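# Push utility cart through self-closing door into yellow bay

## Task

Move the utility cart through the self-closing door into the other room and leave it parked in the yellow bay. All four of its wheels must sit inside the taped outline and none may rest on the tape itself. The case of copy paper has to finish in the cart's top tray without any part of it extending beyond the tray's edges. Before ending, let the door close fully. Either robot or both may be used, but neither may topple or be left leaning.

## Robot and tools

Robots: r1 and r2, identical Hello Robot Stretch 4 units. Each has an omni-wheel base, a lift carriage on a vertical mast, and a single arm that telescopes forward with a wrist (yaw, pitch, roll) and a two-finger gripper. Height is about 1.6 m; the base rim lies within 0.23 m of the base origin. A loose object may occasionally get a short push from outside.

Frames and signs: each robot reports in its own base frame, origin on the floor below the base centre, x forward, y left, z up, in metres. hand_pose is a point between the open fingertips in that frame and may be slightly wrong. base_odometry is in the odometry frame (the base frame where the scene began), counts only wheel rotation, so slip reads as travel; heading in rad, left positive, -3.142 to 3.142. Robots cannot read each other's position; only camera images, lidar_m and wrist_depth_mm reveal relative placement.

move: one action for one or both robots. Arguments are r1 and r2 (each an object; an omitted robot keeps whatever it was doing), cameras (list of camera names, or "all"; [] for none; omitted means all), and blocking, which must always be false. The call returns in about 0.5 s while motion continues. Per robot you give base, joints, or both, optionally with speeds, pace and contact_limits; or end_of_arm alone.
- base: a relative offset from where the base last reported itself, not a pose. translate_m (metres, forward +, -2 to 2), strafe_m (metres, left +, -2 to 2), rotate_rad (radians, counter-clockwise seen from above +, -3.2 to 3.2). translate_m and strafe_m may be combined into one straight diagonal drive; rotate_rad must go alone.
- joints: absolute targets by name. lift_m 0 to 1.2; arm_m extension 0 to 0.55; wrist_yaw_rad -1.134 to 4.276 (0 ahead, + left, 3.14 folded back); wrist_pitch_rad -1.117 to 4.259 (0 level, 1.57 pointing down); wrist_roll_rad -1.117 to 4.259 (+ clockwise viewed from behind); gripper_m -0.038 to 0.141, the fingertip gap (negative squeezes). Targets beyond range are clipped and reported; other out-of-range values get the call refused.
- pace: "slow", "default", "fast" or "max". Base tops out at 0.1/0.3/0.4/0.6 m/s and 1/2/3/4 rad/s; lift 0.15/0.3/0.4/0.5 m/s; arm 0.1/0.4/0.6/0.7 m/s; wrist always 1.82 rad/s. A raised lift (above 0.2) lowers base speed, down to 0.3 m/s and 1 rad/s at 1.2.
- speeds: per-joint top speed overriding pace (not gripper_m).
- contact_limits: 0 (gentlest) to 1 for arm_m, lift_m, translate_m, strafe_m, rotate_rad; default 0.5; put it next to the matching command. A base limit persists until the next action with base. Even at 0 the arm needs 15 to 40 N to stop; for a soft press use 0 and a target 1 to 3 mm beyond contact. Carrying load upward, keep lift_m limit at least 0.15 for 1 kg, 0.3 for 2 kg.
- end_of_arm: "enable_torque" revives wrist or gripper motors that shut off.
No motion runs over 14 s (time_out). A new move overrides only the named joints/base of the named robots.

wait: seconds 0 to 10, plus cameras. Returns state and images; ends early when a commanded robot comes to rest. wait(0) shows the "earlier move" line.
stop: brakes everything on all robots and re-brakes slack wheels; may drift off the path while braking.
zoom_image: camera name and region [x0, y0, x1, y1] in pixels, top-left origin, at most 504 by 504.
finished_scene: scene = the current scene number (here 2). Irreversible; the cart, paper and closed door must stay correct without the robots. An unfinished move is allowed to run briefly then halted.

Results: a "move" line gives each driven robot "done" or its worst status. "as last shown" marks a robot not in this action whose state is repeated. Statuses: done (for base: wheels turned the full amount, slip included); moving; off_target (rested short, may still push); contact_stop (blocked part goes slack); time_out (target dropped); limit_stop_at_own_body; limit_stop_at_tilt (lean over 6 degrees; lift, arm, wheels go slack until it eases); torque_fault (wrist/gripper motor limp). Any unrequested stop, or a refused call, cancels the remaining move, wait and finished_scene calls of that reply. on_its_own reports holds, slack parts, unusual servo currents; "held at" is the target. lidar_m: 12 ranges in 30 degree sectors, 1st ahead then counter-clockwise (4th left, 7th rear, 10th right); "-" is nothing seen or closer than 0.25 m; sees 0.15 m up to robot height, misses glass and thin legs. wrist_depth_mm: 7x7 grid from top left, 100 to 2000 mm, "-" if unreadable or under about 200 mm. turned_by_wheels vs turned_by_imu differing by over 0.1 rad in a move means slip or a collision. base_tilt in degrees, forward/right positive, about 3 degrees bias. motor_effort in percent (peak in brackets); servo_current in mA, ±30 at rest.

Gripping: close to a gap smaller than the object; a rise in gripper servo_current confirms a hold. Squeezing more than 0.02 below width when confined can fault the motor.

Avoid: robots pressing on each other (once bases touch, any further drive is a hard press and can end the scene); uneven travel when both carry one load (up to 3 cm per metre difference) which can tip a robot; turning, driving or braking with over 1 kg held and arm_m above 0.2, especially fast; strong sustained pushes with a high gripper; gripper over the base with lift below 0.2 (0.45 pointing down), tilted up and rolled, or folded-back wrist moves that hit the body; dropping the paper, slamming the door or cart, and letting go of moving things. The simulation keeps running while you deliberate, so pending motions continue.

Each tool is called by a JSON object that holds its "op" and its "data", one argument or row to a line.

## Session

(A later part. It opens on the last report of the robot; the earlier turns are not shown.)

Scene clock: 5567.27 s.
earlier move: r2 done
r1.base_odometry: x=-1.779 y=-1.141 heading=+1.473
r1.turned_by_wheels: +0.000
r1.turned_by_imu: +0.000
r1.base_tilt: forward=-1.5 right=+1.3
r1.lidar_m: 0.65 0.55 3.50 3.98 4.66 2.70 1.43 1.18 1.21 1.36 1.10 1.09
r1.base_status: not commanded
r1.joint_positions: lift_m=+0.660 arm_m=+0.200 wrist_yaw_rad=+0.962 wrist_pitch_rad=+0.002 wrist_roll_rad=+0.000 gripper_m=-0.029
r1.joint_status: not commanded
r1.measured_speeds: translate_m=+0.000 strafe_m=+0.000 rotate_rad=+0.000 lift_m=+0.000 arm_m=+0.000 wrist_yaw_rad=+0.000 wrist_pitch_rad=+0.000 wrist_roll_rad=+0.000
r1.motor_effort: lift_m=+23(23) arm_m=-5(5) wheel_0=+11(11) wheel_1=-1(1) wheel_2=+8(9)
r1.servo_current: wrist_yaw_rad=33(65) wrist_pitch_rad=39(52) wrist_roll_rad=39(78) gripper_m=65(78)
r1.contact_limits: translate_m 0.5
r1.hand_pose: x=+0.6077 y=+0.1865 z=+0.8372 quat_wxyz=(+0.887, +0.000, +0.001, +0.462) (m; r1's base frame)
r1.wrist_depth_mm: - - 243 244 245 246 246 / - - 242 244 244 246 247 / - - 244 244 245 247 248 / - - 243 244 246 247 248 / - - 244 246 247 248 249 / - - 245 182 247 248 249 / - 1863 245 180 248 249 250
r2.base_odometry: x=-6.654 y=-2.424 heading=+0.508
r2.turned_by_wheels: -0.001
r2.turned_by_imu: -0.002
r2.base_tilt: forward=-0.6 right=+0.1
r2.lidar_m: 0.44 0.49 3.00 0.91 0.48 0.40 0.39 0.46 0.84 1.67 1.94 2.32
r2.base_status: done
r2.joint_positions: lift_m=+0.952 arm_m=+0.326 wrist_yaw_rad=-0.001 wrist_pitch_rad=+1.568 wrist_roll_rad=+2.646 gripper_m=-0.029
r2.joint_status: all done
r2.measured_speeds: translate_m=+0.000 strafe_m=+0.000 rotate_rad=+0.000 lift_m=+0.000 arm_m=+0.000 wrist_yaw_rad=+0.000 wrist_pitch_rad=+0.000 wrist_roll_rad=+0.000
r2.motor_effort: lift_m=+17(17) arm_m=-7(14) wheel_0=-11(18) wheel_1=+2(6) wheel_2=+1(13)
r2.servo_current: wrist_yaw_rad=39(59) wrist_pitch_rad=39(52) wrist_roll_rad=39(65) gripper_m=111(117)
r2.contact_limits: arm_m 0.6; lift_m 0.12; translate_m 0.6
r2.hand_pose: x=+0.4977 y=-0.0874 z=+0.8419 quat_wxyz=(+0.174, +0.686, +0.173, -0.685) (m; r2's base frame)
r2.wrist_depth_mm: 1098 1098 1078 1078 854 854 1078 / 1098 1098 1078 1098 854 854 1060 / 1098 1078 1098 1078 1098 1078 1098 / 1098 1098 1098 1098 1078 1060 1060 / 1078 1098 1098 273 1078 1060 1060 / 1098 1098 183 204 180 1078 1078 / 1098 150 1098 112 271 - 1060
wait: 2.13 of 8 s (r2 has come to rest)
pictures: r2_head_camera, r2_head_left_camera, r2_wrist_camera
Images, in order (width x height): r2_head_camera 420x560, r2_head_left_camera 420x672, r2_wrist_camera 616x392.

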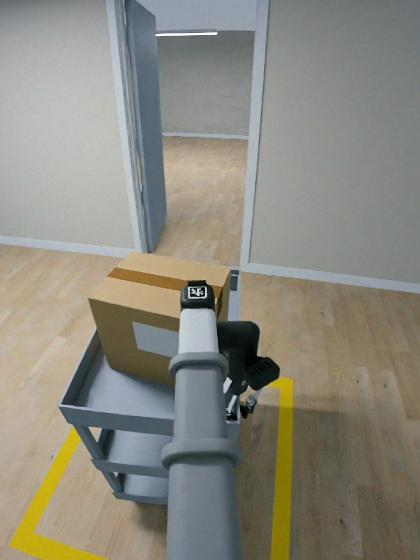

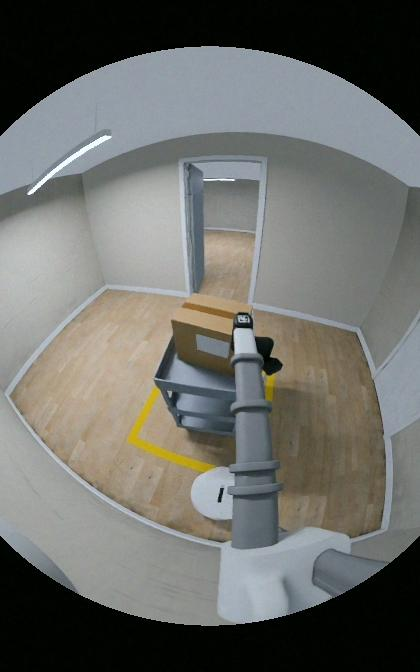

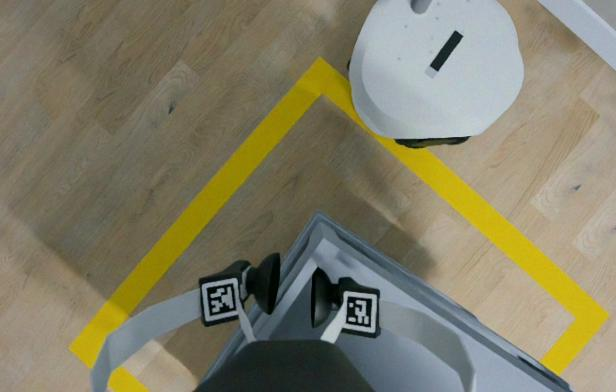

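{"op": "move", "data": {
  "blocking": false,
  "r2": {"base": {"translate_m": -0.02, "strafe_m": 0.085}, "joints": {"arm_m": 0.226}, "pace": "slow", "contact_limits": {"strafe_m": 0.6, "arm_m": 0.6}},
  "cameras": []
}}

{"op": "wait", "data": {
  "seconds": 6,
  "cameras": ["r2_wrist_camera", "r2_head_camera", "r2_head_left_camera"]
}}

Scene clock: 5601.20 s.
move: r2 moving
r1.base_odometry: x=-1.779 y=-1.141 heading=+1.473
r1.turned_by_wheels: +0.000
r1.turned_by_imu: +0.000
r1.base_tilt: forward=-1.5 right=+1.3
r1.lidar_m: 0.69 0.58 3.51 3.99 4.68 2.71 1.42 1.20 1.21 1.35 1.09 1.12
r1.base_status: not commanded
r1.joint_positions: lift_m=+0.660 arm_m=+0.200 wrist_yaw_rad=+0.962 wrist_pitch_rad=+0.002 wrist_roll_rad=+0.000 gripper_m=-0.029
r1.joint_status: not commanded
r1.measured_speeds: translate_m=+0.000 strafe_m=+0.000 rotate_rad=+0.000 lift_m=+0.000 arm_m=+0.000 wrist_yaw_rad=+0.000 wrist_pitch_rad=+0.000 wrist_roll_rad=+0.000
r1.motor_effort: lift_m=+23(23) arm_m=-4(5) wheel_0=+11(11) wheel_1=-1(1) wheel_2=+8(9)
r1.servo_current: wrist_yaw_rad=65(65) wrist_pitch_rad=52(52) wrist_roll_rad=72(72) gripper_m=65(85)
r1.contact_limits: translate_m 0.5
r1.hand_pose: x=+0.6077 y=+0.1865 z=+0.8372 quat_wxyz=(+0.887, +0.000, +0.001, +0.462) (m; r1's base frame)
r1.wrist_depth_mm: - - 243 244 245 245 246 / - - 243 245 245 246 247 / - - 243 244 246 247 247 / - - 244 245 246 247 248 / - - 245 246 247 247 249 / - - 245 183 248 248 250 / - 1921 245 180 248 249 250
r2.base_odometry: x=-6.663 y=-2.414 heading=+0.507
r2.turned_by_wheels: -0.001
r2.turned_by_imu: +0.000
r2.base_tilt: forward=-0.7 right=+0.1
r2.lidar_m: 0.44 0.49 3.01 0.86 0.49 0.41 0.40 0.49 0.84 1.70 1.94 2.34
r2.base_status: translate_m moving; strafe_m moving
r2.joint_positions: lift_m=+0.952 arm_m=+0.314 wrist_yaw_rad=-0.001 wrist_pitch_rad=+1.568 wrist_roll_rad=+2.646 gripper_m=-0.029
r2.joint_status: arm_m moving
r2.measured_speeds: translate_m=-0.011 strafe_m=+0.050 rotate_rad=+0.000 lift_m=+0.000 arm_m=-0.049 wrist_yaw_rad=+0.000 wrist_pitch_rad=+0.000 wrist_roll_rad=+0.000
r2.motor_effort: lift_m=+17(17) arm_m=-9(11) wheel_0=-16(20) wheel_1=+6(6) wheel_2=+1(3)
r2.servo_current: wrist_yaw_rad=39(59) wrist_pitch_rad=39(52) wrist_roll_rad=46(59) gripper_m=117(117)
r2.contact_limits: arm_m 0.6; lift_m 0.12; strafe_m 0.6
r2.hand_pose: x=+0.4851 y=-0.0874 z=+0.8419 quat_wxyz=(+0.173, +0.686, +0.173, -0.685) (m; r2's base frame)
r2.wrist_depth_mm: 1098 1098 1078 1098 854 866 1060 / 1098 1118 1098 1078 854 842 1060 / 1098 1098 1118 1098 1060 1060 1060 / 1118 1098 1098 1060 1078 1078 1060 / 1078 1078 1098 535 1098 1060 1042 / 1118 1118 184 208 179 1078 1060 / 1098 1098 1118 112 272 - 1060
pictures: none
No camera images: "cameras" was empty.

Scene clock: 5602.97 s.
earlier move: r2 done
r1.base_odometry: x=-1.779 y=-1.141 heading=+1.473
r1.turned_by_wheels: +0.000
r1.turned_by_imu: +0.000
r1.base_tilt: forward=-1.6 right=+1.3
r1.lidar_m: 0.69 0.56 3.50 3.98 4.67 2.71 1.46 1.20 1.19 1.34 1.11 1.10
r1.base_status: not commanded
r1.joint_positions: lift_m=+0.660 arm_m=+0.200 wrist_yaw_rad=+0.962 wrist_pitch_rad=+0.002 wrist_roll_rad=+0.000 gripper_m=-0.029
r1.joint_status: not commanded
r1.measured_speeds: translate_m=+0.000 strafe_m=+0.000 rotate_rad=+0.000 lift_m=+0.000 arm_m=+0.000 wrist_yaw_rad=+0.000 wrist_pitch_rad=+0.000 wrist_roll_rad=+0.000
r1.motor_effort: lift_m=+23(23) arm_m=-5(5) wheel_0=+11(11) wheel_1=+0(1) wheel_2=+8(9)
r1.servo_current: wrist_yaw_rad=46(72) wrist_pitch_rad=46(52) wrist_roll_rad=52(72) gripper_m=65(85)
r1.contact_limits: translate_m 0.5
r1.hand_pose: x=+0.6077 y=+0.1865 z=+0.8372 quat_wxyz=(+0.887, +0.000, +0.001, +0.462) (m; r1's base frame)
r1.wrist_depth_mm: - - 243 243 245 246 247 / - - 243 244 246 246 247 / - - 243 244 245 247 247 / - - 245 246 247 248 249 / - - 244 246 247 247 249 / - - 244 182 247 248 249 / - 1921 245 180 247 249 250
r2.base_odometry: x=-6.712 y=-2.359 heading=+0.508
r2.turned_by_wheels: +0.001
r2.turned_by_imu: +0.001
r2.base_tilt: forward=-0.7 right=+0.1
r2.lidar_m: 0.33 0.42 2.94 0.81 0.46 0.36 0.38 0.45 0.72 1.77 2.01 2.39
r2.base_status: done
r2.joint_positions: lift_m=+0.952 arm_m=+0.226 wrist_yaw_rad=-0.001 wrist_pitch_rad=+1.568 wrist_roll_rad=+2.646 gripper_m=-0.029
r2.joint_status: all done
r2.measured_speeds: translate_m=+0.000 strafe_m=+0.000 rotate_rad=+0.000 lift_m=+0.000 arm_m=+0.000 wrist_yaw_rad=+0.000 wrist_pitch_rad=+0.000 wrist_roll_rad=+0.000
r2.motor_effort: lift_m=+17(17) arm_m=-8(11) wheel_0=-7(20) wheel_1=+2(6) wheel_2=+2(3)
r2.servo_current: wrist_yaw_rad=52(59) wrist_pitch_rad=39(52) wrist_roll_rad=39(59) gripper_m=111(124)
r2.contact_limits: arm_m 0.6; lift_m 0.12; strafe_m 0.6
r2.hand_pose: x=+0.3978 y=-0.0874 z=+0.8419 quat_wxyz=(+0.173, +0.686, +0.173, -0.685) (m; r2's base frame)
r2.wrist_depth_mm: 1078 1098 1078 1098 866 854 976 / 1098 1098 1098 1098 854 854 1078 / 1098 1098 1098 1078 854 878 1078 / 1098 1118 1060 1078 1078 1060 1078 / 1078 1098 1098 521 1078 1078 1060 / 1098 1118 183 214 183 1078 1060 / 1118 1098 283 112 272 - 1060
wait: 1.77 of 6 s (r2 has come to rest)
pictures: r2_head_camera, r2_head_left_camera, r2_wrist_camera
Images, in order (width x height): r2_head_camera 420x560, r2_head_left_camera 420x672, r2_wrist_camera 616x392.

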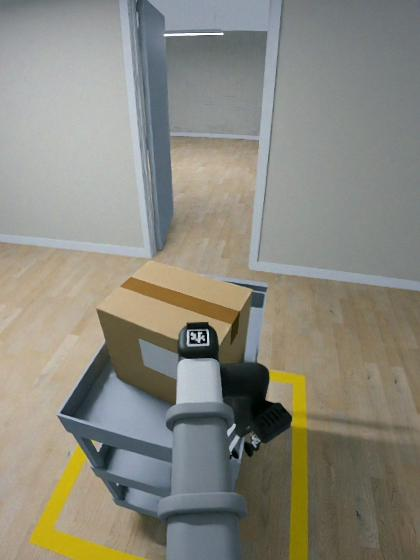

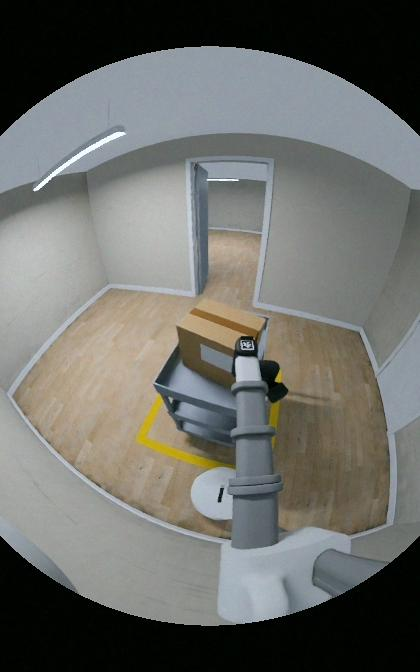

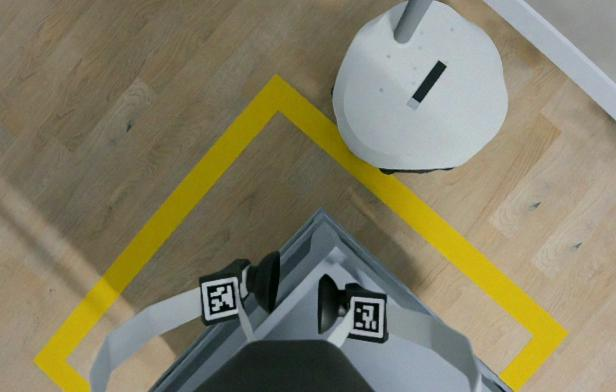

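{"op": "move", "data": {
  "blocking": false,
  "r2": {"joints": {"gripper_m": 0.05}, "pace": "slow"},
  "cameras": []
}}

{"op": "wait", "data": {
  "seconds": 3,
  "cameras": ["r2_wrist_camera"]
}}

Scene clock: 5619.40 s.
move: r2 moving
r1.base_odometry: x=-1.779 y=-1.141 heading=+1.473
r1.turned_by_wheels: +0.000
r1.turned_by_imu: +0.000
r1.base_tilt: forward=-1.6 right=+1.3
r1.lidar_m: 0.66 0.56 3.51 3.98 4.65 2.69 1.43 1.18 1.21 1.34 1.11 1.09
r1.base_status: not commanded
r1.joint_positions: lift_m=+0.660 arm_m=+0.200 wrist_yaw_rad=+0.962 wrist_pitch_rad=+0.002 wrist_roll_rad=+0.000 gripper_m=-0.029
r1.joint_status: not commanded
r1.measured_speeds: translate_m=+0.000 strafe_m=+0.000 rotate_rad=+0.000 lift_m=+0.000 arm_m=+0.000 wrist_yaw_rad=+0.000 wrist_pitch_rad=+0.000 wrist_roll_rad=+0.000
r1.motor_effort: lift_m=+23(23) arm_m=-4(5) wheel_0=+10(11) wheel_1=-1(1) wheel_2=+8(8)
r1.servo_current: wrist_yaw_rad=46(59) wrist_pitch_rad=33(46) wrist_roll_rad=46(59) gripper_m=72(72)
r1.contact_limits: translate_m 0.5
r1.hand_pose: x=+0.6077 y=+0.1865 z=+0.8372 quat_wxyz=(+0.887, +0.000, +0.001, +0.462) (m; r1's base frame)
r1.wrist_depth_mm: - - 243 244 245 246 247 / - - 243 244 245 247 247 / - - 244 243 246 247 247 / - - 245 245 246 247 248 / - - 245 246 247 248 249 / - - 245 183 247 248 249 / - 1863 245 180 248 249 250
r2.base_odometry: x=-6.712 y=-2.359 heading=+0.508
r2.turned_by_wheels: +0.000
r2.turned_by_imu: +0.000
r2.base_tilt: forward=-0.7 right=+0.1
r2.lidar_m: 0.35 0.42 2.92 0.82 0.44 0.37 0.36 0.44 0.78 1.78 2.02 2.40
r2.base_status: not commanded
r2.joint_positions: lift_m=+0.952 arm_m=+0.226 wrist_yaw_rad=-0.001 wrist_pitch_rad=+1.568 wrist_roll_rad=+2.646 gripper_m=-0.016
r2.joint_status: gripper_m moving
r2.measured_speeds: translate_m=+0.000 strafe_m=+0.000 rotate_rad=+0.000 lift_m=+0.000 arm_m=+0.000 wrist_yaw_rad=+0.000 wrist_pitch_rad=+0.000 wrist_roll_rad=+0.000
r2.motor_effort: lift_m=+17(17) arm_m=-8(8) wheel_0=-7(7) wheel_1=+3(3) wheel_2=+3(3)
r2.servo_current: wrist_yaw_rad=33(59) wrist_pitch_rad=33(46) wrist_roll_rad=59(59) gripper_m=65(124)
r2.contact_limits: arm_m 0.6; lift_m 0.12; strafe_m 0.6
r2.hand_pose: x=+0.3978 y=-0.0874 z=+0.8419 quat_wxyz=(+0.173, +0.686, +0.173, -0.685) (m; r2's base frame)
r2.wrist_depth_mm: 1098 1098 1078 1078 866 866 991 / 1078 1098 1078 1060 854 866 1060 / 1098 1098 1118 1078 854 878 1078 / 1078 1098 1078 1060 1078 1078 1060 / 1098 1098 1098 276 1098 1060 1078 / 1098 1098 185 213 183 1078 1078 / 1098 1098 276 112 274 - 1060
pictures: none
No camera images: "cameras" was empty.

Scene clock: 5621.70 s.
earlier move: r2 done
r1.base_odometry: x=-1.779 y=-1.141 heading=+1.473
r1.turned_by_wheels: +0.000
r1.turned_by_imu: +0.000
r1.base_tilt: forward=-1.6 right=+1.2
r1.lidar_m: 0.68 0.58 3.50 3.97 4.68 2.71 1.44 1.21 1.20 1.31 1.12 1.11
r1.base_status: not commanded
r1.joint_positions: lift_m=+0.660 arm_m=+0.200 wrist_yaw_rad=+0.962 wrist_pitch_rad=+0.002 wrist_roll_rad=+0.000 gripper_m=-0.029
r1.joint_status: not commanded
r1.measured_speeds: translate_m=+0.000 strafe_m=+0.000 rotate_rad=+0.000 lift_m=+0.000 arm_m=+0.000 wrist_yaw_rad=+0.000 wrist_pitch_rad=+0.000 wrist_roll_rad=+0.000
r1.motor_effort: lift_m=+23(23) arm_m=-5(5) wheel_0=+11(11) wheel_1=-1(1) wheel_2=+8(9)
r1.servo_current: wrist_yaw_rad=46(72) wrist_pitch_rad=39(52) wrist_roll_rad=52(72) gripper_m=72(78)
r1.contact_limits: translate_m 0.5
r1.hand_pose: x=+0.6077 y=+0.1865 z=+0.8372 quat_wxyz=(+0.887, +0.000, +0.001, +0.462) (m; r1's base frame)
r1.wrist_depth_mm: - - 242 244 244 245 247 / - - 243 244 245 246 246 / - - 244 244 246 247 248 / - - 244 245 246 247 247 / - - 245 245 247 247 248 / - - 245 183 247 248 249 / - 1921 245 180 248 249 250
r2.base_odometry: x=-6.712 y=-2.359 heading=+0.508
r2.turned_by_wheels: +0.000
r2.turned_by_imu: +0.000
r2.base_tilt: forward=-0.6 right=+0.1
r2.lidar_m: 0.35 0.39 2.92 0.83 0.43 0.38 0.36 0.41 0.79 1.77 2.04 2.39
r2.base_status: not commanded
r2.joint_positions: lift_m=+0.952 arm_m=+0.226 wrist_yaw_rad=-0.001 wrist_pitch_rad=+1.568 wrist_roll_rad=+2.646 gripper_m=+0.050
r2.joint_status: all done
r2.measured_speeds: translate_m=+0.000 strafe_m=+0.000 rotate_rad=+0.000 lift_m=+0.000 arm_m=+0.000 wrist_yaw_rad=+0.000 wrist_pitch_rad=+0.000 wrist_roll_rad=+0.000
r2.motor_effort: lift_m=+16(17) arm_m=-8(8) wheel_0=-6(7) wheel_1=+3(3) wheel_2=+3(3)
r2.servo_current: wrist_yaw_rad=52(59) wrist_pitch_rad=46(46) wrist_roll_rad=52(59) gripper_m=46(124)
r2.contact_limits: arm_m 0.6; lift_m 0.12; strafe_m 0.6
r2.hand_pose: x=+0.3978 y=-0.0874 z=+0.8419 quat_wxyz=(+0.173, +0.686, +0.173, -0.685) (m; r2's base frame)
r2.wrist_depth_mm: 1138 1098 1098 1078 866 854 991 / 1098 1098 1078 1078 854 854 1042 / 1078 1098 1078 1078 866 866 1060 / 1098 1098 1098 1098 1098 1078 1078 / 1098 1098 1078 283 1078 1078 1098 / 1098 1078 191 208 190 1078 1078 / 1118 1098 264 112 276 - 1078
wait: 2.30 of 3 s (r2 has come to rest)
pictures: r2_wrist_camera
Images, in order (width x height): r2_wrist_camera 616x392.

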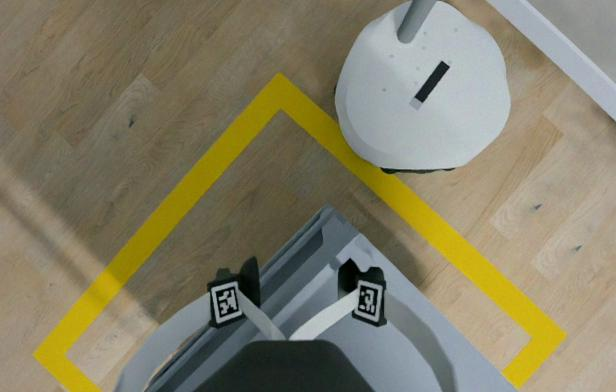

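{"op": "zoom_image", "data": {
  "camera": "r2_wrist_camera",
  "region": [200, 180, 520, 392]
}}

Scaled by 1.575.

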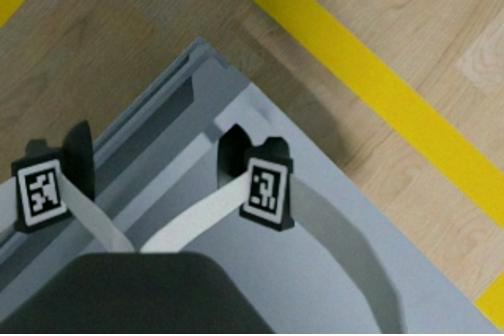

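{"op": "move", "data": {
  "blocking": false,
  "r2": {"joints": {"lift_m": 1.06}, "pace": "slow", "contact_limits": {"lift_m": 0.15}},
  "cameras": []
}}

{"op": "wait", "data": {
  "seconds": 4,
  "cameras": ["r2_wrist_camera", "r2_head_camera", "r2_head_left_camera", "r2_head_right_camera"]
}}

Scene clock: 5635.10 s.
move: r2 moving
r1.base_odometry: x=-1.779 y=-1.141 heading=+1.473
r1.turned_by_wheels: +0.000
r1.turned_by_imu: +0.000
r1.base_tilt: forward=-1.6 right=+1.3
r1.lidar_m: 0.68 0.57 3.52 3.95 4.67 2.73 1.44 1.19 1.18 1.36 1.11 1.11
r1.base_status: not commanded
r1.joint_positions: lift_m=+0.660 arm_m=+0.200 wrist_yaw_rad=+0.962 wrist_pitch_rad=+0.002 wrist_roll_rad=+0.000 gripper_m=-0.029
r1.joint_status: not commanded
r1.measured_speeds: translate_m=+0.000 strafe_m=+0.000 rotate_rad=+0.000 lift_m=+0.000 arm_m=+0.000 wrist_yaw_rad=+0.000 wrist_pitch_rad=+0.000 wrist_roll_rad=+0.000
r1.motor_effort: lift_m=+23(23) arm_m=-4(5) wheel_0=+10(11) wheel_1=-1(1) wheel_2=+9(9)
r1.servo_current: wrist_yaw_rad=33(65) wrist_pitch_rad=39(46) wrist_roll_rad=39(65) gripper_m=72(78)
r1.contact_limits: translate_m 0.5
r1.hand_pose: x=+0.6077 y=+0.1865 z=+0.8372 quat_wxyz=(+0.887, +0.000, +0.001, +0.462) (m; r1's base frame)
r1.wrist_depth_mm: - - 242 244 244 245 247 / - - 243 245 245 246 247 / - - 244 245 246 248 247 / - - 244 245 247 247 248 / - - 245 245 247 247 247 / - - 245 183 247 248 249 / - 1863 246 180 247 248 250
r2.base_odometry: x=-6.712 y=-2.359 heading=+0.508
r2.turned_by_wheels: +0.000
r2.turned_by_imu: +0.001
r2.base_tilt: forward=-0.7 right=+0.0
r2.lidar_m: 0.34 0.42 2.90 0.82 0.44 0.38 0.37 0.44 0.77 1.77 2.02 2.36
r2.base_status: not commanded
r2.joint_positions: lift_m=+0.977 arm_m=+0.226 wrist_yaw_rad=-0.001 wrist_pitch_rad=+1.568 wrist_roll_rad=+2.646 gripper_m=+0.050
r2.joint_status: lift_m moving
r2.measured_speeds: translate_m=+0.000 strafe_m=+0.000 rotate_rad=+0.000 lift_m=+0.098 arm_m=+0.000 wrist_yaw_rad=+0.000 wrist_pitch_rad=+0.000 wrist_roll_rad=+0.000
r2.motor_effort: lift_m=+22(24) arm_m=-8(8) wheel_0=-5(6) wheel_1=+2(3) wheel_2=+3(3)
r2.servo_current: wrist_yaw_rad=46(59) wrist_pitch_rad=39(46) wrist_roll_rad=46(46) gripper_m=46(52)
r2.contact_limits: arm_m 0.6; lift_m 0.15; strafe_m 0.6
r2.hand_pose: x=+0.3978 y=-0.0874 z=+0.8668 quat_wxyz=(+0.173, +0.686, +0.173, -0.685) (m; r2's base frame)
r2.wrist_depth_mm: 1118 1118 1118 1098 878 1078 - / 1118 1118 1098 1078 891 878 1098 / 1138 1098 1118 1098 866 891 1098 / 1118 1118 1098 1118 1118 1118 1078 / 1118 1118 1118 279 1118 1078 1098 / 1098 1118 192 234 191 1098 1098 / 1118 1118 230 112 296 - 1098
pictures: none
No camera images: "cameras" was empty.

Scene clock: 5636.37 s.
earlier move: r2 done
r1.base_odometry: x=-1.779 y=-1.141 heading=+1.473
r1.turned_by_wheels: +0.000
r1.turned_by_imu: +0.000
r1.base_tilt: forward=-1.6 right=+1.3
r1.lidar_m: 0.67 0.58 3.52 4.00 4.65 2.69 1.45 1.18 1.18 1.33 1.09 1.10
r1.base_status: not commanded
r1.joint_positions: lift_m=+0.660 arm_m=+0.200 wrist_yaw_rad=+0.962 wrist_pitch_rad=+0.002 wrist_roll_rad=+0.000 gripper_m=-0.029
r1.joint_status: not commanded
r1.measured_speeds: translate_m=+0.000 strafe_m=+0.000 rotate_rad=+0.000 lift_m=+0.000 arm_m=+0.000 wrist_yaw_rad=+0.000 wrist_pitch_rad=+0.000 wrist_roll_rad=+0.000
r1.motor_effort: lift_m=+23(23) arm_m=-4(5) wheel_0=+11(11) wheel_1=-1(1) wheel_2=+8(9)
r1.servo_current: wrist_yaw_rad=20(65) wrist_pitch_rad=33(52) wrist_roll_rad=65(65) gripper_m=72(78)
r1.contact_limits: translate_m 0.5
r1.hand_pose: x=+0.6077 y=+0.1865 z=+0.8372 quat_wxyz=(+0.887, +0.000, +0.001, +0.462) (m; r1's base frame)
r1.wrist_depth_mm: - - 242 243 244 245 246 / - - 244 245 245 246 247 / - - 244 245 246 247 248 / - - 244 245 247 247 248 / - - 244 246 247 247 248 / - - 245 183 247 248 250 / - 1921 246 180 248 250 250
r2.base_odometry: x=-6.712 y=-2.359 heading=+0.508
r2.turned_by_wheels: +0.000
r2.turned_by_imu: +0.000
r2.base_tilt: forward=-0.7 right=+0.1
r2.lidar_m: 0.34 0.41 2.93 0.83 0.46 0.37 0.36 0.44 0.76 1.78 2.02 2.41
r2.base_status: not commanded
r2.joint_positions: lift_m=+1.060 arm_m=+0.226 wrist_yaw_rad=-0.001 wrist_pitch_rad=+1.568 wrist_roll_rad=+2.646 gripper_m=+0.050
r2.joint_status: all done
r2.measured_speeds: translate_m=+0.000 strafe_m=+0.000 rotate_rad=+0.000 lift_m=+0.000 arm_m=+0.000 wrist_yaw_rad=+0.000 wrist_pitch_rad=+0.000 wrist_roll_rad=+0.000
r2.motor_effort: lift_m=+22(26) arm_m=-7(8) wheel_0=-3(6) wheel_1=+3(3) wheel_2=+2(3)
r2.servo_current: wrist_yaw_rad=39(59) wrist_pitch_rad=39(46) wrist_roll_rad=52(59) gripper_m=52(59)
r2.contact_limits: arm_m 0.6; lift_m 0.15; strafe_m 0.6
r2.hand_pose: x=+0.3977 y=-0.0874 z=+0.9495 quat_wxyz=(+0.173, +0.686, +0.173, -0.685) (m; r2's base frame)
r2.wrist_depth_mm: 1229 1229 1205 1182 1182 1182 - / 1229 1182 1205 1229 991 1138 1098 / 1205 1182 1205 1205 976 1205 1182 / 1255 1205 1182 1182 1182 1205 1160 / 1205 1205 1182 387 1182 1182 1182 / 1205 1205 193 384 190 1205 1205 / 1205 1182 349 112 382 - 1182
wait: 1.27 of 4 s (r2 has come to rest)
pictures: r2_head_camera, r2_head_left_camera, r2_head_right_camera, r2_wrist_camera
Images, in order (width x height): r2_head_camera 420x560, r2_head_left_camera 420x672, r2_head_right_camera 420x672, r2_wrist_camera 616x392.

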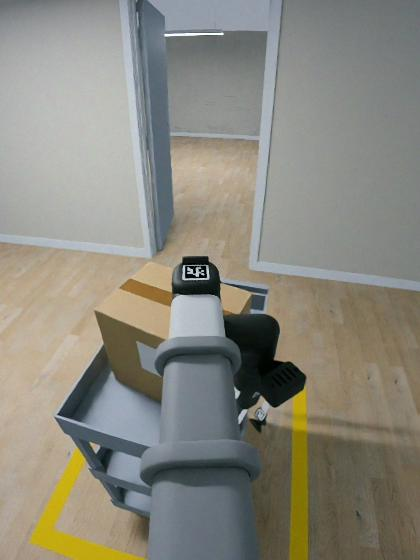

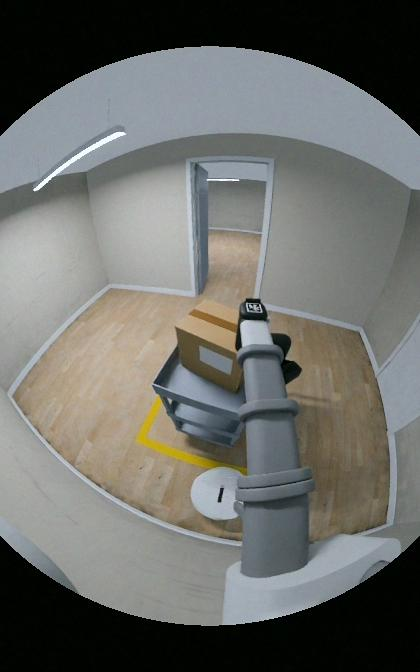

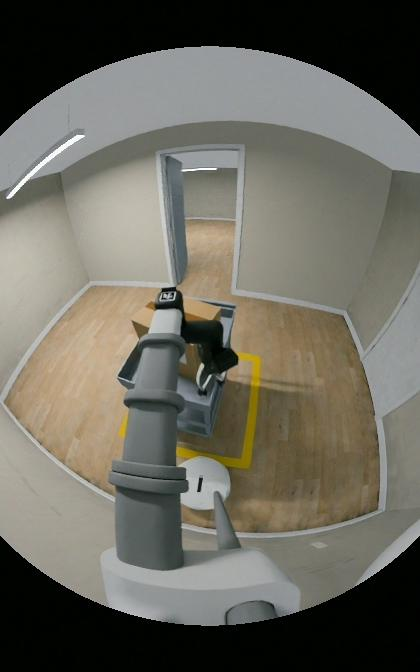

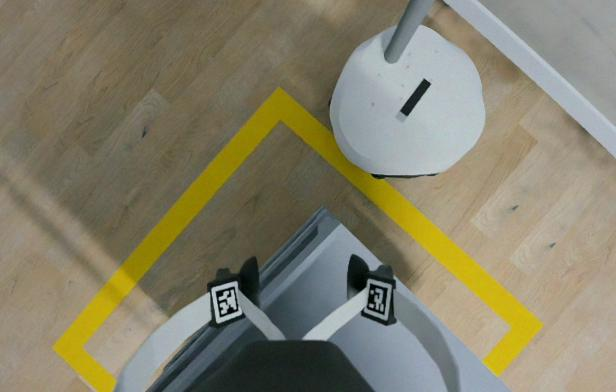

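{"op": "move", "data": {
  "blocking": false,
  "r2": {"base": {"translate_m": -0.166, "strafe_m": -0.577}, "contact_limits": {"strafe_m": 0.3}},
  "cameras": []
}}

{"op": "wait", "data": {
  "seconds": 6,
  "cameras": ["r2_head_camera", "r2_head_left_camera"]
}}

Scene clock: 5656.93 s.
move: r2 moving
r1.base_odometry: x=-1.779 y=-1.141 heading=+1.473
r1.turned_by_wheels: +0.000
r1.turned_by_imu: +0.000
r1.base_tilt: forward=-1.6 right=+1.2
r1.lidar_m: 0.68 0.56 3.51 3.98 4.66 2.71 1.47 1.22 1.20 1.34 1.11 1.10
r1.base_status: not commanded
r1.joint_positions: lift_m=+0.660 arm_m=+0.200 wrist_yaw_rad=+0.962 wrist_pitch_rad=+0.002 wrist_roll_rad=+0.000 gripper_m=-0.029
r1.joint_status: not commanded
r1.measured_speeds: translate_m=+0.000 strafe_m=+0.000 rotate_rad=+0.000 lift_m=+0.000 arm_m=+0.000 wrist_yaw_rad=+0.000 wrist_pitch_rad=+0.000 wrist_roll_rad=+0.000
r1.motor_effort: lift_m=+23(23) arm_m=-4(5) wheel_0=+11(11) wheel_1=-1(1) wheel_2=+8(9)
r1.servo_current: wrist_yaw_rad=39(59) wrist_pitch_rad=33(46) wrist_roll_rad=59(85) gripper_m=72(78)
r1.contact_limits: translate_m 0.5
r1.hand_pose: x=+0.6077 y=+0.1865 z=+0.8372 quat_wxyz=(+0.887, +0.000, +0.001, +0.462) (m; r1's base frame)
r1.wrist_depth_mm: - - 242 243 244 245 247 / - - 242 244 245 246 248 / - - 243 244 245 246 247 / - - 245 245 246 247 248 / - - 245 246 247 248 249 / - - 245 182 247 249 249 / - 1921 245 181 247 249 250
r2.base_odometry: x=-6.705 y=-2.390 heading=+0.508
r2.turned_by_wheels: +0.000
r2.turned_by_imu: +0.001
r2.base_tilt: forward=-0.6 right=+0.0
r2.lidar_m: 0.33 0.41 2.95 0.80 0.45 0.35 0.37 0.42 0.77 1.73 2.00 2.40
r2.base_status: translate_m moving; strafe_m moving
r2.joint_positions: lift_m=+1.060 arm_m=+0.226 wrist_yaw_rad=-0.001 wrist_pitch_rad=+1.568 wrist_roll_rad=+2.646 gripper_m=+0.050
r2.joint_status: not commanded
r2.measured_speeds: translate_m=-0.035 strafe_m=-0.121 rotate_rad=-0.003 lift_m=+0.000 arm_m=+0.000 wrist_yaw_rad=+0.000 wrist_pitch_rad=+0.000 wrist_roll_rad=+0.000
r2.motor_effort: lift_m=+21(22) arm_m=-7(7) wheel_0=+6(10) wheel_1=-10(11) wheel_2=+8(8)
r2.servo_current: wrist_yaw_rad=46(52) wrist_pitch_rad=33(46) wrist_roll_rad=39(52) gripper_m=52(52)
r2.contact_limits: arm_m 0.6; lift_m 0.15; strafe_m 0.3
r2.hand_pose: x=+0.3977 y=-0.0874 z=+0.9495 quat_wxyz=(+0.173, +0.686, +0.173, -0.685) (m; r2's base frame)
r2.wrist_depth_mm: 1229 1229 1205 1229 1182 1182 - / 1229 1205 1229 1205 976 1182 1098 / 1229 1182 1205 1182 976 1160 1205 / 1205 1205 1229 1205 1182 1182 1182 / 1205 1229 1205 715 1182 1182 1182 / 1205 1205 191 342 190 1160 1182 / 1205 1205 - 112 382 - 1160
pictures: none
No camera images: "cameras" was empty.

Scene clock: 5659.87 s.
earlier move: r2 done
r1.base_odometry: x=-1.779 y=-1.141 heading=+1.473
r1.turned_by_wheels: +0.000
r1.turned_by_imu: +0.000
r1.base_tilt: forward=-1.6 right=+1.2
r1.lidar_m: 0.64 0.57 3.49 3.97 4.67 2.70 1.44 1.19 1.20 1.35 1.13 1.10
r1.base_status: not commanded
r1.joint_positions: lift_m=+0.660 arm_m=+0.200 wrist_yaw_rad=+0.962 wrist_pitch_rad=+0.002 wrist_roll_rad=+0.000 gripper_m=-0.029
r1.joint_status: not commanded
r1.measured_speeds: translate_m=+0.000 strafe_m=+0.000 rotate_rad=+0.000 lift_m=+0.000 arm_m=+0.000 wrist_yaw_rad=+0.000 wrist_pitch_rad=+0.000 wrist_roll_rad=+0.000
r1.motor_effort: lift_m=+23(23) arm_m=-4(5) wheel_0=+11(11) wheel_1=+0(1) wheel_2=+8(9)
r1.servo_current: wrist_yaw_rad=52(72) wrist_pitch_rad=33(52) wrist_roll_rad=46(85) gripper_m=72(78)
r1.contact_limits: translate_m 0.5
r1.hand_pose: x=+0.6077 y=+0.1865 z=+0.8372 quat_wxyz=(+0.887, +0.000, +0.001, +0.462) (m; r1's base frame)
r1.wrist_depth_mm: - - 243 243 244 246 246 / - - 243 244 246 247 247 / - - 244 244 245 246 248 / - - 244 245 246 247 248 / - - 244 246 247 247 248 / - - 245 182 246 248 250 / - 1921 246 181 248 250 250
r2.base_odometry: x=-6.577 y=-2.944 heading=+0.508
r2.turned_by_wheels: +0.000
r2.turned_by_imu: +0.000
r2.base_tilt: forward=-0.6 right=+0.1
r2.lidar_m: 2.40 0.68 0.72 0.80 0.43 0.36 0.35 0.42 0.73 1.17 1.35 2.36
r2.base_status: done
r2.joint_positions: lift_m=+1.060 arm_m=+0.226 wrist_yaw_rad=-0.001 wrist_pitch_rad=+1.568 wrist_roll_rad=+2.646 gripper_m=+0.050
r2.joint_status: not commanded
r2.measured_speeds: translate_m=+0.000 strafe_m=+0.000 rotate_rad=+0.000 lift_m=+0.000 arm_m=+0.000 wrist_yaw_rad=+0.000 wrist_pitch_rad=+0.000 wrist_roll_rad=+0.000
r2.motor_effort: lift_m=+21(22) arm_m=-7(7) wheel_0=+3(12) wheel_1=-1(12) wheel_2=+5(9)
r2.servo_current: wrist_yaw_rad=33(59) wrist_pitch_rad=46(46) wrist_roll_rad=39(59) gripper_m=52(59)
r2.contact_limits: arm_m 0.6; lift_m 0.15; strafe_m 0.3
r2.hand_pose: x=+0.3977 y=-0.0874 z=+0.9496 quat_wxyz=(+0.173, +0.686, +0.173, -0.685) (m; r2's base frame)
r2.wrist_depth_mm: 1229 1182 1205 1182 1182 1078 - / 1205 1205 1229 1182 960 1182 1078 / 1205 1229 1205 1205 960 1182 1182 / 1205 1205 1205 1205 1205 1160 1160 / 1229 1205 1205 1205 1182 1182 1182 / 1229 1182 193 1205 190 1182 1182 / 1182 1205 1182 112 - - 1182
wait: 2.93 of 6 s (r2 has come to rest)
pictures: r2_head_camera, r2_head_left_camera
Images, in order (width x height): r2_head_camera 420x560, r2_head_left_camera 420x672.

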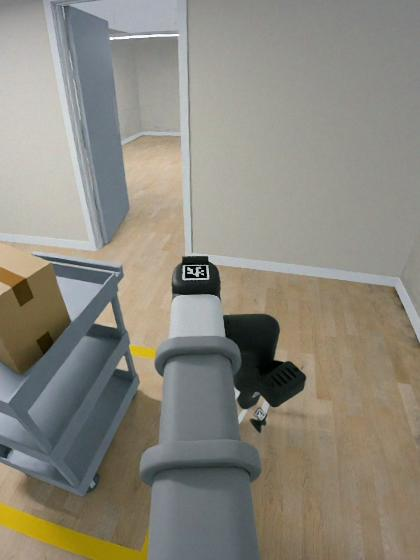

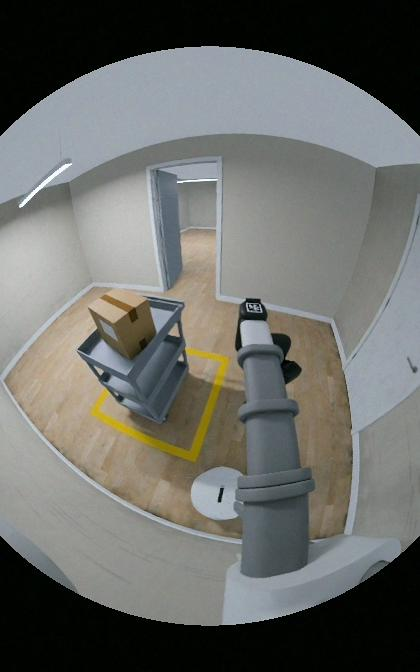

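{"op": "zoom_image", "data": {
  "camera": "r2_head_left_camera",
  "region": [60, 270, 260, 480]
}}

{"op": "move", "data": {
  "blocking": false,
  "r2": {"base": {"rotate_rad": 0.75}, "contact_limits": {"rotate_rad": 0.3}},
  "cameras": []
}}

{"op": "wait", "data": {
  "seconds": 6,
  "cameras": ["r2_head_camera", "r2_head_left_camera", "r2_head_right_camera"]
}}

Scaled by 2.400 from the camera's 420x672 image, which has a finer 600x960 frame.

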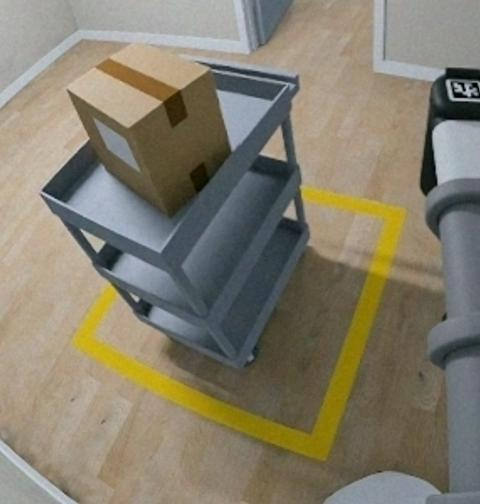

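Scene clock: 5664.80 s.
move: r2 moving
r1.base_odometry: x=-1.779 y=-1.141 heading=+1.473
r1.turned_by_wheels: +0.000
r1.turned_by_imu: +0.000
r1.base_tilt: forward=-1.6 right=+1.3
r1.lidar_m: 0.66 0.57 3.50 3.99 4.66 2.70 1.44 1.19 1.20 1.35 1.11 1.10
r1.base_status: not commanded
r1.joint_positions: lift_m=+0.660 arm_m=+0.200 wrist_yaw_rad=+0.962 wrist_pitch_rad=+0.002 wrist_roll_rad=+0.000 gripper_m=-0.029
r1.joint_status: not commanded
r1.measured_speeds: translate_m=+0.000 strafe_m=+0.000 rotate_rad=+0.000 lift_m=+0.000 arm_m=+0.000 wrist_yaw_rad=+0.000 wrist_pitch_rad=+0.000 wrist_roll_rad=+0.000
r1.motor_effort: lift_m=+23(23) arm_m=-4(5) wheel_0=+11(11) wheel_1=-1(1) wheel_2=+8(8)
r1.servo_current: wrist_yaw_rad=39(65) wrist_pitch_rad=39(46) wrist_roll_rad=52(59) gripper_m=72(78)
r1.contact_limits: translate_m 0.5
r1.hand_pose: x=+0.6077 y=+0.1865 z=+0.8372 quat_wxyz=(+0.887, +0.000, +0.001, +0.462) (m; r1's base frame)
r1.wrist_depth_mm: - - 242 244 244 246 246 / - - 243 243 245 245 248 / - - 245 244 245 247 247 / - - 244 245 246 247 248 / - - 244 245 246 248 248 / - - 245 183 247 248 248 / - 1921 246 180 248 249 250
r2.base_odometry: x=-6.577 y=-2.944 heading=+0.687
r2.turned_by_wheels: +0.178
r2.turned_by_imu: +0.174
r2.base_tilt: forward=-0.7 right=+0.1
r2.lidar_m: 0.92 0.69 1.12 0.58 0.38 0.35 0.37 0.50 1.06 1.18 1.52 2.39
r2.base_status: rotate_rad moving
r2.joint_positions: lift_m=+1.060 arm_m=+0.226 wrist_yaw_rad=-0.001 wrist_pitch_rad=+1.568 wrist_roll_rad=+2.646 gripper_m=+0.050
r2.joint_status: not commanded
r2.measured_speeds: translate_m=+0.000 strafe_m=+0.000 rotate_rad=+0.690 lift_m=+0.000 arm_m=+0.000 wrist_yaw_rad=+0.000 wrist_pitch_rad=+0.000 wrist_roll_rad=+0.000
r2.motor_effort: lift_m=+21(21) arm_m=-7(7) wheel_0=-7(10) wheel_1=-8(9) wheel_2=-10(11)
r2.servo_current: wrist_yaw_rad=46(52) wrist_pitch_rad=39(46) wrist_roll_rad=52(52) gripper_m=52(52)
r2.contact_limits: arm_m 0.6; lift_m 0.15; rotate_rad 0.3
r2.hand_pose: x=+0.3977 y=-0.0874 z=+0.9496 quat_wxyz=(+0.173, +0.686, +0.173, -0.685) (m; r2's base frame)
r2.wrist_depth_mm: 1205 1229 1205 1205 1205 1138 - / 1205 1229 1205 1182 960 991 1098 / 1205 1205 1229 1182 976 1182 1182 / 1205 1205 1205 1182 1205 1182 1182 / 1205 1205 1182 1255 1205 1182 1182 / 1205 1205 193 1160 190 1160 1182 / 1205 1205 1205 112 - 1182 1182
pictures: none
No camera images: "cameras" was empty.

Scene clock: 5666.03 s.
earlier move: r2 done
r1.base_odometry: x=-1.779 y=-1.141 heading=+1.473
r1.turned_by_wheels: +0.000
r1.turned_by_imu: +0.000
r1.base_tilt: forward=-1.5 right=+1.2
r1.lidar_m: 0.68 0.56 3.51 3.98 4.65 2.70 1.45 1.19 1.16 1.35 1.10 1.12
r1.base_status: not commanded
r1.joint_positions: lift_m=+0.660 arm_m=+0.200 wrist_yaw_rad=+0.962 wrist_pitch_rad=+0.002 wrist_roll_rad=+0.000 gripper_m=-0.029
r1.joint_status: not commanded
r1.measured_speeds: translate_m=+0.000 strafe_m=+0.000 rotate_rad=+0.000 lift_m=+0.000 arm_m=+0.000 wrist_yaw_rad=+0.000 wrist_pitch_rad=+0.000 wrist_roll_rad=+0.000
r1.motor_effort: lift_m=+23(23) arm_m=-5(5) wheel_0=+11(11) wheel_1=-1(1) wheel_2=+8(9)
r1.servo_current: wrist_yaw_rad=46(65) wrist_pitch_rad=39(52) wrist_roll_rad=39(65) gripper_m=65(78)
r1.contact_limits: translate_m 0.5
r1.hand_pose: x=+0.6077 y=+0.1865 z=+0.8372 quat_wxyz=(+0.887, +0.000, +0.001, +0.462) (m; r1's base frame)
r1.wrist_depth_mm: - - 242 243 244 245 246 / - - 242 245 246 246 247 / - - 244 245 246 247 247 / - - 244 245 246 247 248 / - - 245 246 246 248 249 / - - 244 182 247 249 249 / - 1921 246 180 247 249 250
r2.base_odometry: x=-6.577 y=-2.944 heading=+1.258
r2.turned_by_wheels: +0.571
r2.turned_by_imu: +0.556
r2.base_tilt: forward=-0.7 right=+0.1
r2.lidar_m: 0.70 1.91 0.55 0.38 0.33 0.36 0.52 1.16 1.22 1.59 2.40 0.86
r2.base_status: done
r2.joint_positions: lift_m=+1.060 arm_m=+0.226 wrist_yaw_rad=-0.001 wrist_pitch_rad=+1.568 wrist_roll_rad=+2.646 gripper_m=+0.050
r2.joint_status: not commanded
r2.measured_speeds: translate_m=+0.000 strafe_m=+0.000 rotate_rad=+0.000 lift_m=+0.000 arm_m=+0.000 wrist_yaw_rad=+0.000 wrist_pitch_rad=+0.000 wrist_roll_rad=+0.000
r2.motor_effort: lift_m=+21(21) arm_m=-7(7) wheel_0=-4(10) wheel_1=-3(9) wheel_2=-5(11)
r2.servo_current: wrist_yaw_rad=52(52) wrist_pitch_rad=39(46) wrist_roll_rad=52(59) gripper_m=46(59)
r2.contact_limits: arm_m 0.6; lift_m 0.15; rotate_rad 0.3
r2.hand_pose: x=+0.3977 y=-0.0874 z=+0.9496 quat_wxyz=(+0.173, +0.686, +0.173, -0.685) (m; r2's base frame)
r2.wrist_depth_mm: 1229 1205 1229 1205 1160 1160 - / 1182 1182 1205 1182 960 976 - / 1205 1205 1182 1205 991 1182 - / 1229 1229 1205 1160 1182 1182 1098 / 1229 1182 1205 1229 1182 1160 1118 / 1205 1205 191 1205 190 1182 - / 1025 125 - 112 - 1182 -
wait: 1.23 of 6 s (r2 has come to rest)
pictures: r2_head_camera, r2_head_left_camera, r2_head_right_camera
Images, in order (width x height): r2_head_camera 420x560, r2_head_left_camera 420x672, r2_head_right_camera 420x672.

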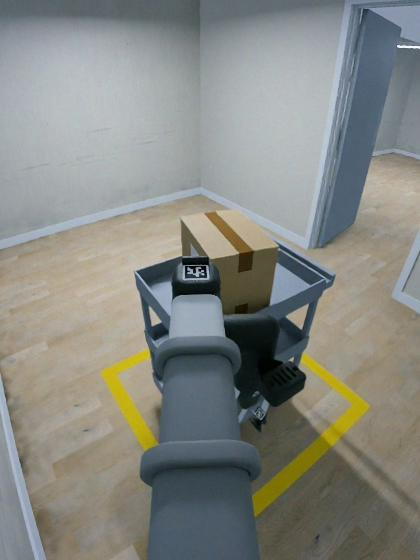

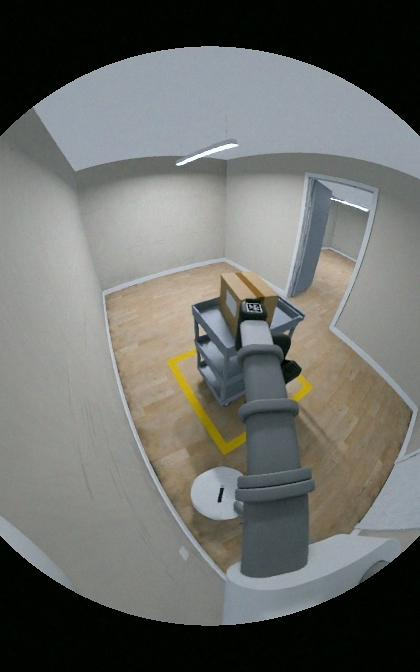

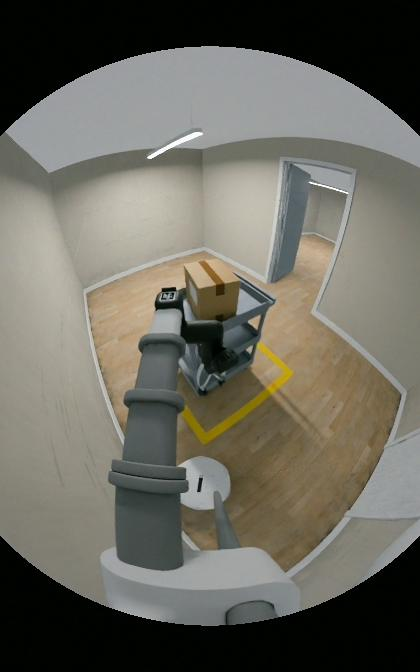

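{"op": "zoom_image", "data": {
  "camera": "r2_head_right_camera",
  "region": [140, 240, 320, 460]
}}

{"op": "zoom_image", "data": {
  "camera": "r2_head_left_camera",
  "region": [140, 260, 340, 470]
}}

{"op": "zoom_image", "data": {
  "camera": "r2_head_camera",
  "region": [80, 200, 400, 520]
}}

Scaled by 2.291 from the camera's 420x672 image, which has a finer 600x960 frame.

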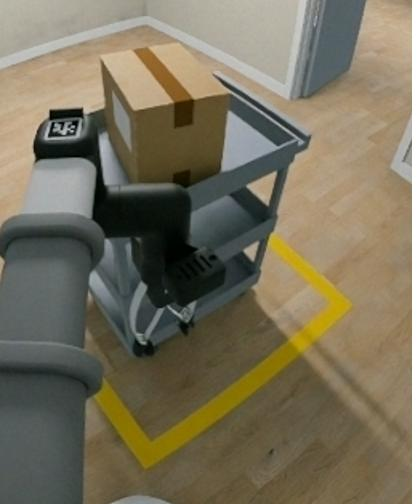

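Scaled by 2.400 from the camera's 420x672 image, which has a finer 600x960 frame.

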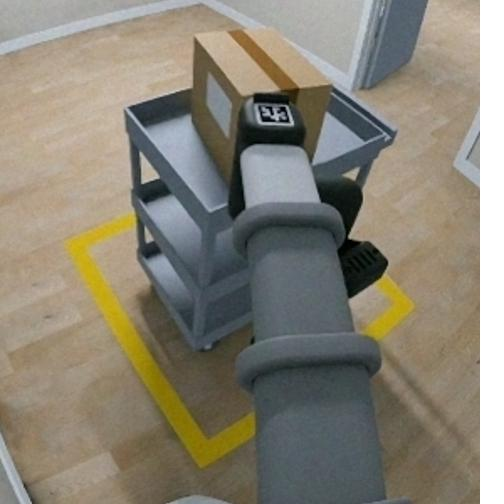

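Scaled by 1.575 from the camera's 420x560 image, which has a finer 1200x1600 frame.

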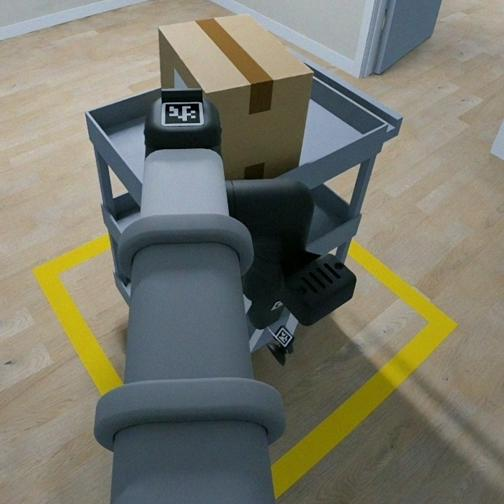

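{"op": "move", "data": {
  "blocking": false,
  "r1": {"base": {"translate_m": 0.053, "strafe_m": 0.148}, "joints": {"wrist_yaw_rad": 0.803}, "pace": "slow", "speeds": {"wrist_yaw_rad": 0.09}, "contact_limits": {"translate_m": 0.8}},
  "cameras": []
}}

{"op": "wait", "data": {
  "seconds": 5,
  "cameras": ["r1_wrist_camera", "r1_head_camera"]
}}

Scene clock: 5691.50 s.
move: r1 moving
r1.base_odometry: x=-1.790 y=-1.136 heading=+1.474
r1.turned_by_wheels: +0.001
r1.turned_by_imu: +0.001
r1.base_tilt: forward=-1.6 right=+1.3
r1.lidar_m: 0.58 0.58 3.49 3.97 4.66 2.72 1.45 1.22 1.19 1.34 1.09 1.11
r1.base_status: translate_m moving; strafe_m moving
r1.joint_positions: lift_m=+0.660 arm_m=+0.200 wrist_yaw_rad=+0.939 wrist_pitch_rad=+0.002 wrist_roll_rad=+0.000 gripper_m=-0.029
r1.joint_status: wrist_yaw_rad moving
r1.measured_speeds: translate_m=+0.017 strafe_m=+0.046 rotate_rad=+0.002 lift_m=+0.000 arm_m=+0.000 wrist_yaw_rad=-0.074 wrist_pitch_rad=+0.000 wrist_roll_rad=+0.000
r1.motor_effort: lift_m=+23(23) arm_m=-4(5) wheel_0=+2(10) wheel_1=+7(9) wheel_2=+1(6)
r1.servo_current: wrist_yaw_rad=124(124) wrist_pitch_rad=46(52) wrist_roll_rad=59(59) gripper_m=72(78)
r1.contact_limits: translate_m 0.8
r1.hand_pose: x=+0.6118 y=+0.1812 z=+0.8372 quat_wxyz=(+0.892, +0.000, +0.001, +0.453) (m; r1's base frame)
r1.wrist_depth_mm: - - 243 243 245 246 247 / - - 242 245 245 246 248 / - - 243 245 246 247 248 / - - 243 244 246 248 249 / - - 245 246 248 248 249 / - - 244 183 248 248 250 / - 1983 245 179 247 249 250
r2.base_odometry: x=-6.577 y=-2.944 heading=+1.258
r2.turned_by_wheels: +0.000
r2.turned_by_imu: +0.000
r2.base_tilt: forward=-0.7 right=+0.1
r2.lidar_m: 0.72 1.90 0.56 0.37 0.35 0.36 0.49 1.17 1.21 1.58 2.38 0.87
r2.base_status: not commanded
r2.joint_positions: lift_m=+1.060 arm_m=+0.226 wrist_yaw_rad=-0.001 wrist_pitch_rad=+1.568 wrist_roll_rad=+2.646 gripper_m=+0.050
r2.joint_status: not commanded
r2.measured_speeds: translate_m=+0.000 strafe_m=+0.000 rotate_rad=+0.000 lift_m=+0.000 arm_m=+0.000 wrist_yaw_rad=+0.000 wrist_pitch_rad=+0.000 wrist_roll_rad=+0.000
r2.motor_effort: lift_m=+21(21) arm_m=-7(7) wheel_0=-3(4) wheel_1=-3(3) wheel_2=-5(6)
r2.servo_current: wrist_yaw_rad=52(59) wrist_pitch_rad=46(46) wrist_roll_rad=46(59) gripper_m=52(59)
r2.contact_limits: arm_m 0.6; lift_m 0.15; rotate_rad 0.3
r2.hand_pose: x=+0.3977 y=-0.0874 z=+0.9496 quat_wxyz=(+0.173, +0.686, +0.173, -0.685) (m; r2's base frame)
r2.wrist_depth_mm: 1205 1205 1205 1205 1182 1205 - / 1229 1205 1182 1182 960 960 - / 1205 1205 1205 1182 976 1182 - / 1205 1205 1205 1182 1182 1182 1078 / 1229 1205 1229 1182 1160 1182 1118 / 1229 1205 191 1205 190 1205 - / 1042 125 - 112 - 1182 -
pictures: none
No camera images: "cameras" was empty.

Scene clock: 5693.83 s.
earlier move: r1 done
r1.base_odometry: x=-1.921 y=-1.074 heading=+1.474
r1.turned_by_wheels: +0.000
r1.turned_by_imu: +0.002
r1.base_tilt: forward=-1.6 right=+1.3
r1.lidar_m: 0.59 0.60 3.38 3.84 4.63 3.00 1.60 1.35 1.33 1.40 1.19 1.15
r1.base_status: done
r1.joint_positions: lift_m=+0.660 arm_m=+0.200 wrist_yaw_rad=+0.810 wrist_pitch_rad=+0.002 wrist_roll_rad=+0.000 gripper_m=-0.029
r1.joint_status: all done
r1.measured_speeds: translate_m=+0.000 strafe_m=+0.000 rotate_rad=+0.000 lift_m=+0.000 arm_m=+0.000 wrist_yaw_rad=+0.000 wrist_pitch_rad=+0.000 wrist_roll_rad=+0.000
r1.motor_effort: lift_m=+23(23) arm_m=-4(5) wheel_0=+1(10) wheel_1=+1(11) wheel_2=+5(6)
r1.servo_current: wrist_yaw_rad=59(169) wrist_pitch_rad=46(52) wrist_roll_rad=46(59) gripper_m=72(78)
r1.contact_limits: translate_m 0.8
r1.hand_pose: x=+0.6330 y=+0.1487 z=+0.8372 quat_wxyz=(+0.919, +0.000, +0.001, +0.394) (m; r1's base frame)
r1.wrist_depth_mm: - - 242 244 244 245 244 / - - 243 245 244 246 246 / - - 244 245 245 245 246 / - - 245 245 247 246 246 / - - 245 245 246 247 248 / - - 245 183 247 247 247 / - 1921 247 180 248 247 248
r2.base_odometry: x=-6.577 y=-2.944 heading=+1.258
r2.turned_by_wheels: +0.000
r2.turned_by_imu: +0.000
r2.base_tilt: forward=-0.7 right=+0.0
r2.lidar_m: 0.70 1.87 0.56 0.38 0.33 0.35 0.50 1.15 1.21 1.59 2.40 0.89
r2.base_status: not commanded
r2.joint_positions: lift_m=+1.060 arm_m=+0.226 wrist_yaw_rad=-0.001 wrist_pitch_rad=+1.568 wrist_roll_rad=+2.646 gripper_m=+0.050
r2.joint_status: not commanded
r2.measured_speeds: translate_m=+0.000 strafe_m=+0.000 rotate_rad=+0.000 lift_m=+0.000 arm_m=+0.000 wrist_yaw_rad=+0.000 wrist_pitch_rad=+0.000 wrist_roll_rad=+0.000
r2.motor_effort: lift_m=+21(21) arm_m=-7(7) wheel_0=-3(4) wheel_1=-3(3) wheel_2=-6(6)
r2.servo_current: wrist_yaw_rad=33(59) wrist_pitch_rad=39(52) wrist_roll_rad=46(59) gripper_m=52(59)
r2.contact_limits: arm_m 0.6; lift_m 0.15; rotate_rad 0.3
r2.hand_pose: x=+0.3977 y=-0.0874 z=+0.9496 quat_wxyz=(+0.173, +0.686, +0.173, -0.685) (m; r2's base frame)
r2.wrist_depth_mm: 1205 1205 1205 1205 1205 1182 - / 1182 1205 1205 1205 960 976 - / 1229 1205 1205 1182 976 1182 - / 1205 1205 1182 1205 1182 1182 1098 / 1229 1229 1182 1205 1182 1182 1118 / 1205 1205 191 1229 189 1160 - / 1042 125 - 112 - 1160 -
wait: 2.33 of 5 s (r1 has come to rest)
pictures: r1_head_camera, r1_wrist_camera
Images, in order (width x height): r1_head_camera 420x560, r1_wrist_camera 616x392.

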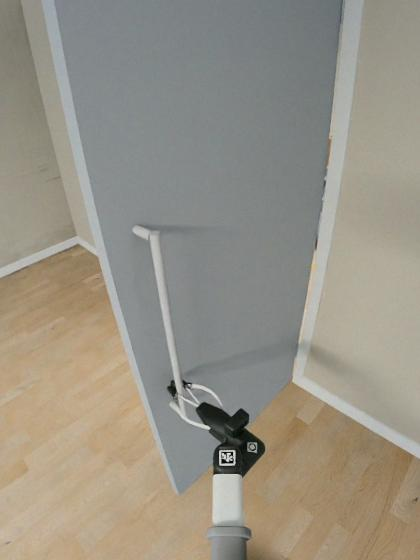

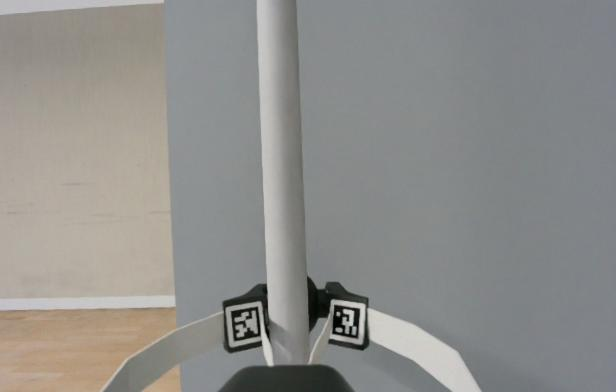

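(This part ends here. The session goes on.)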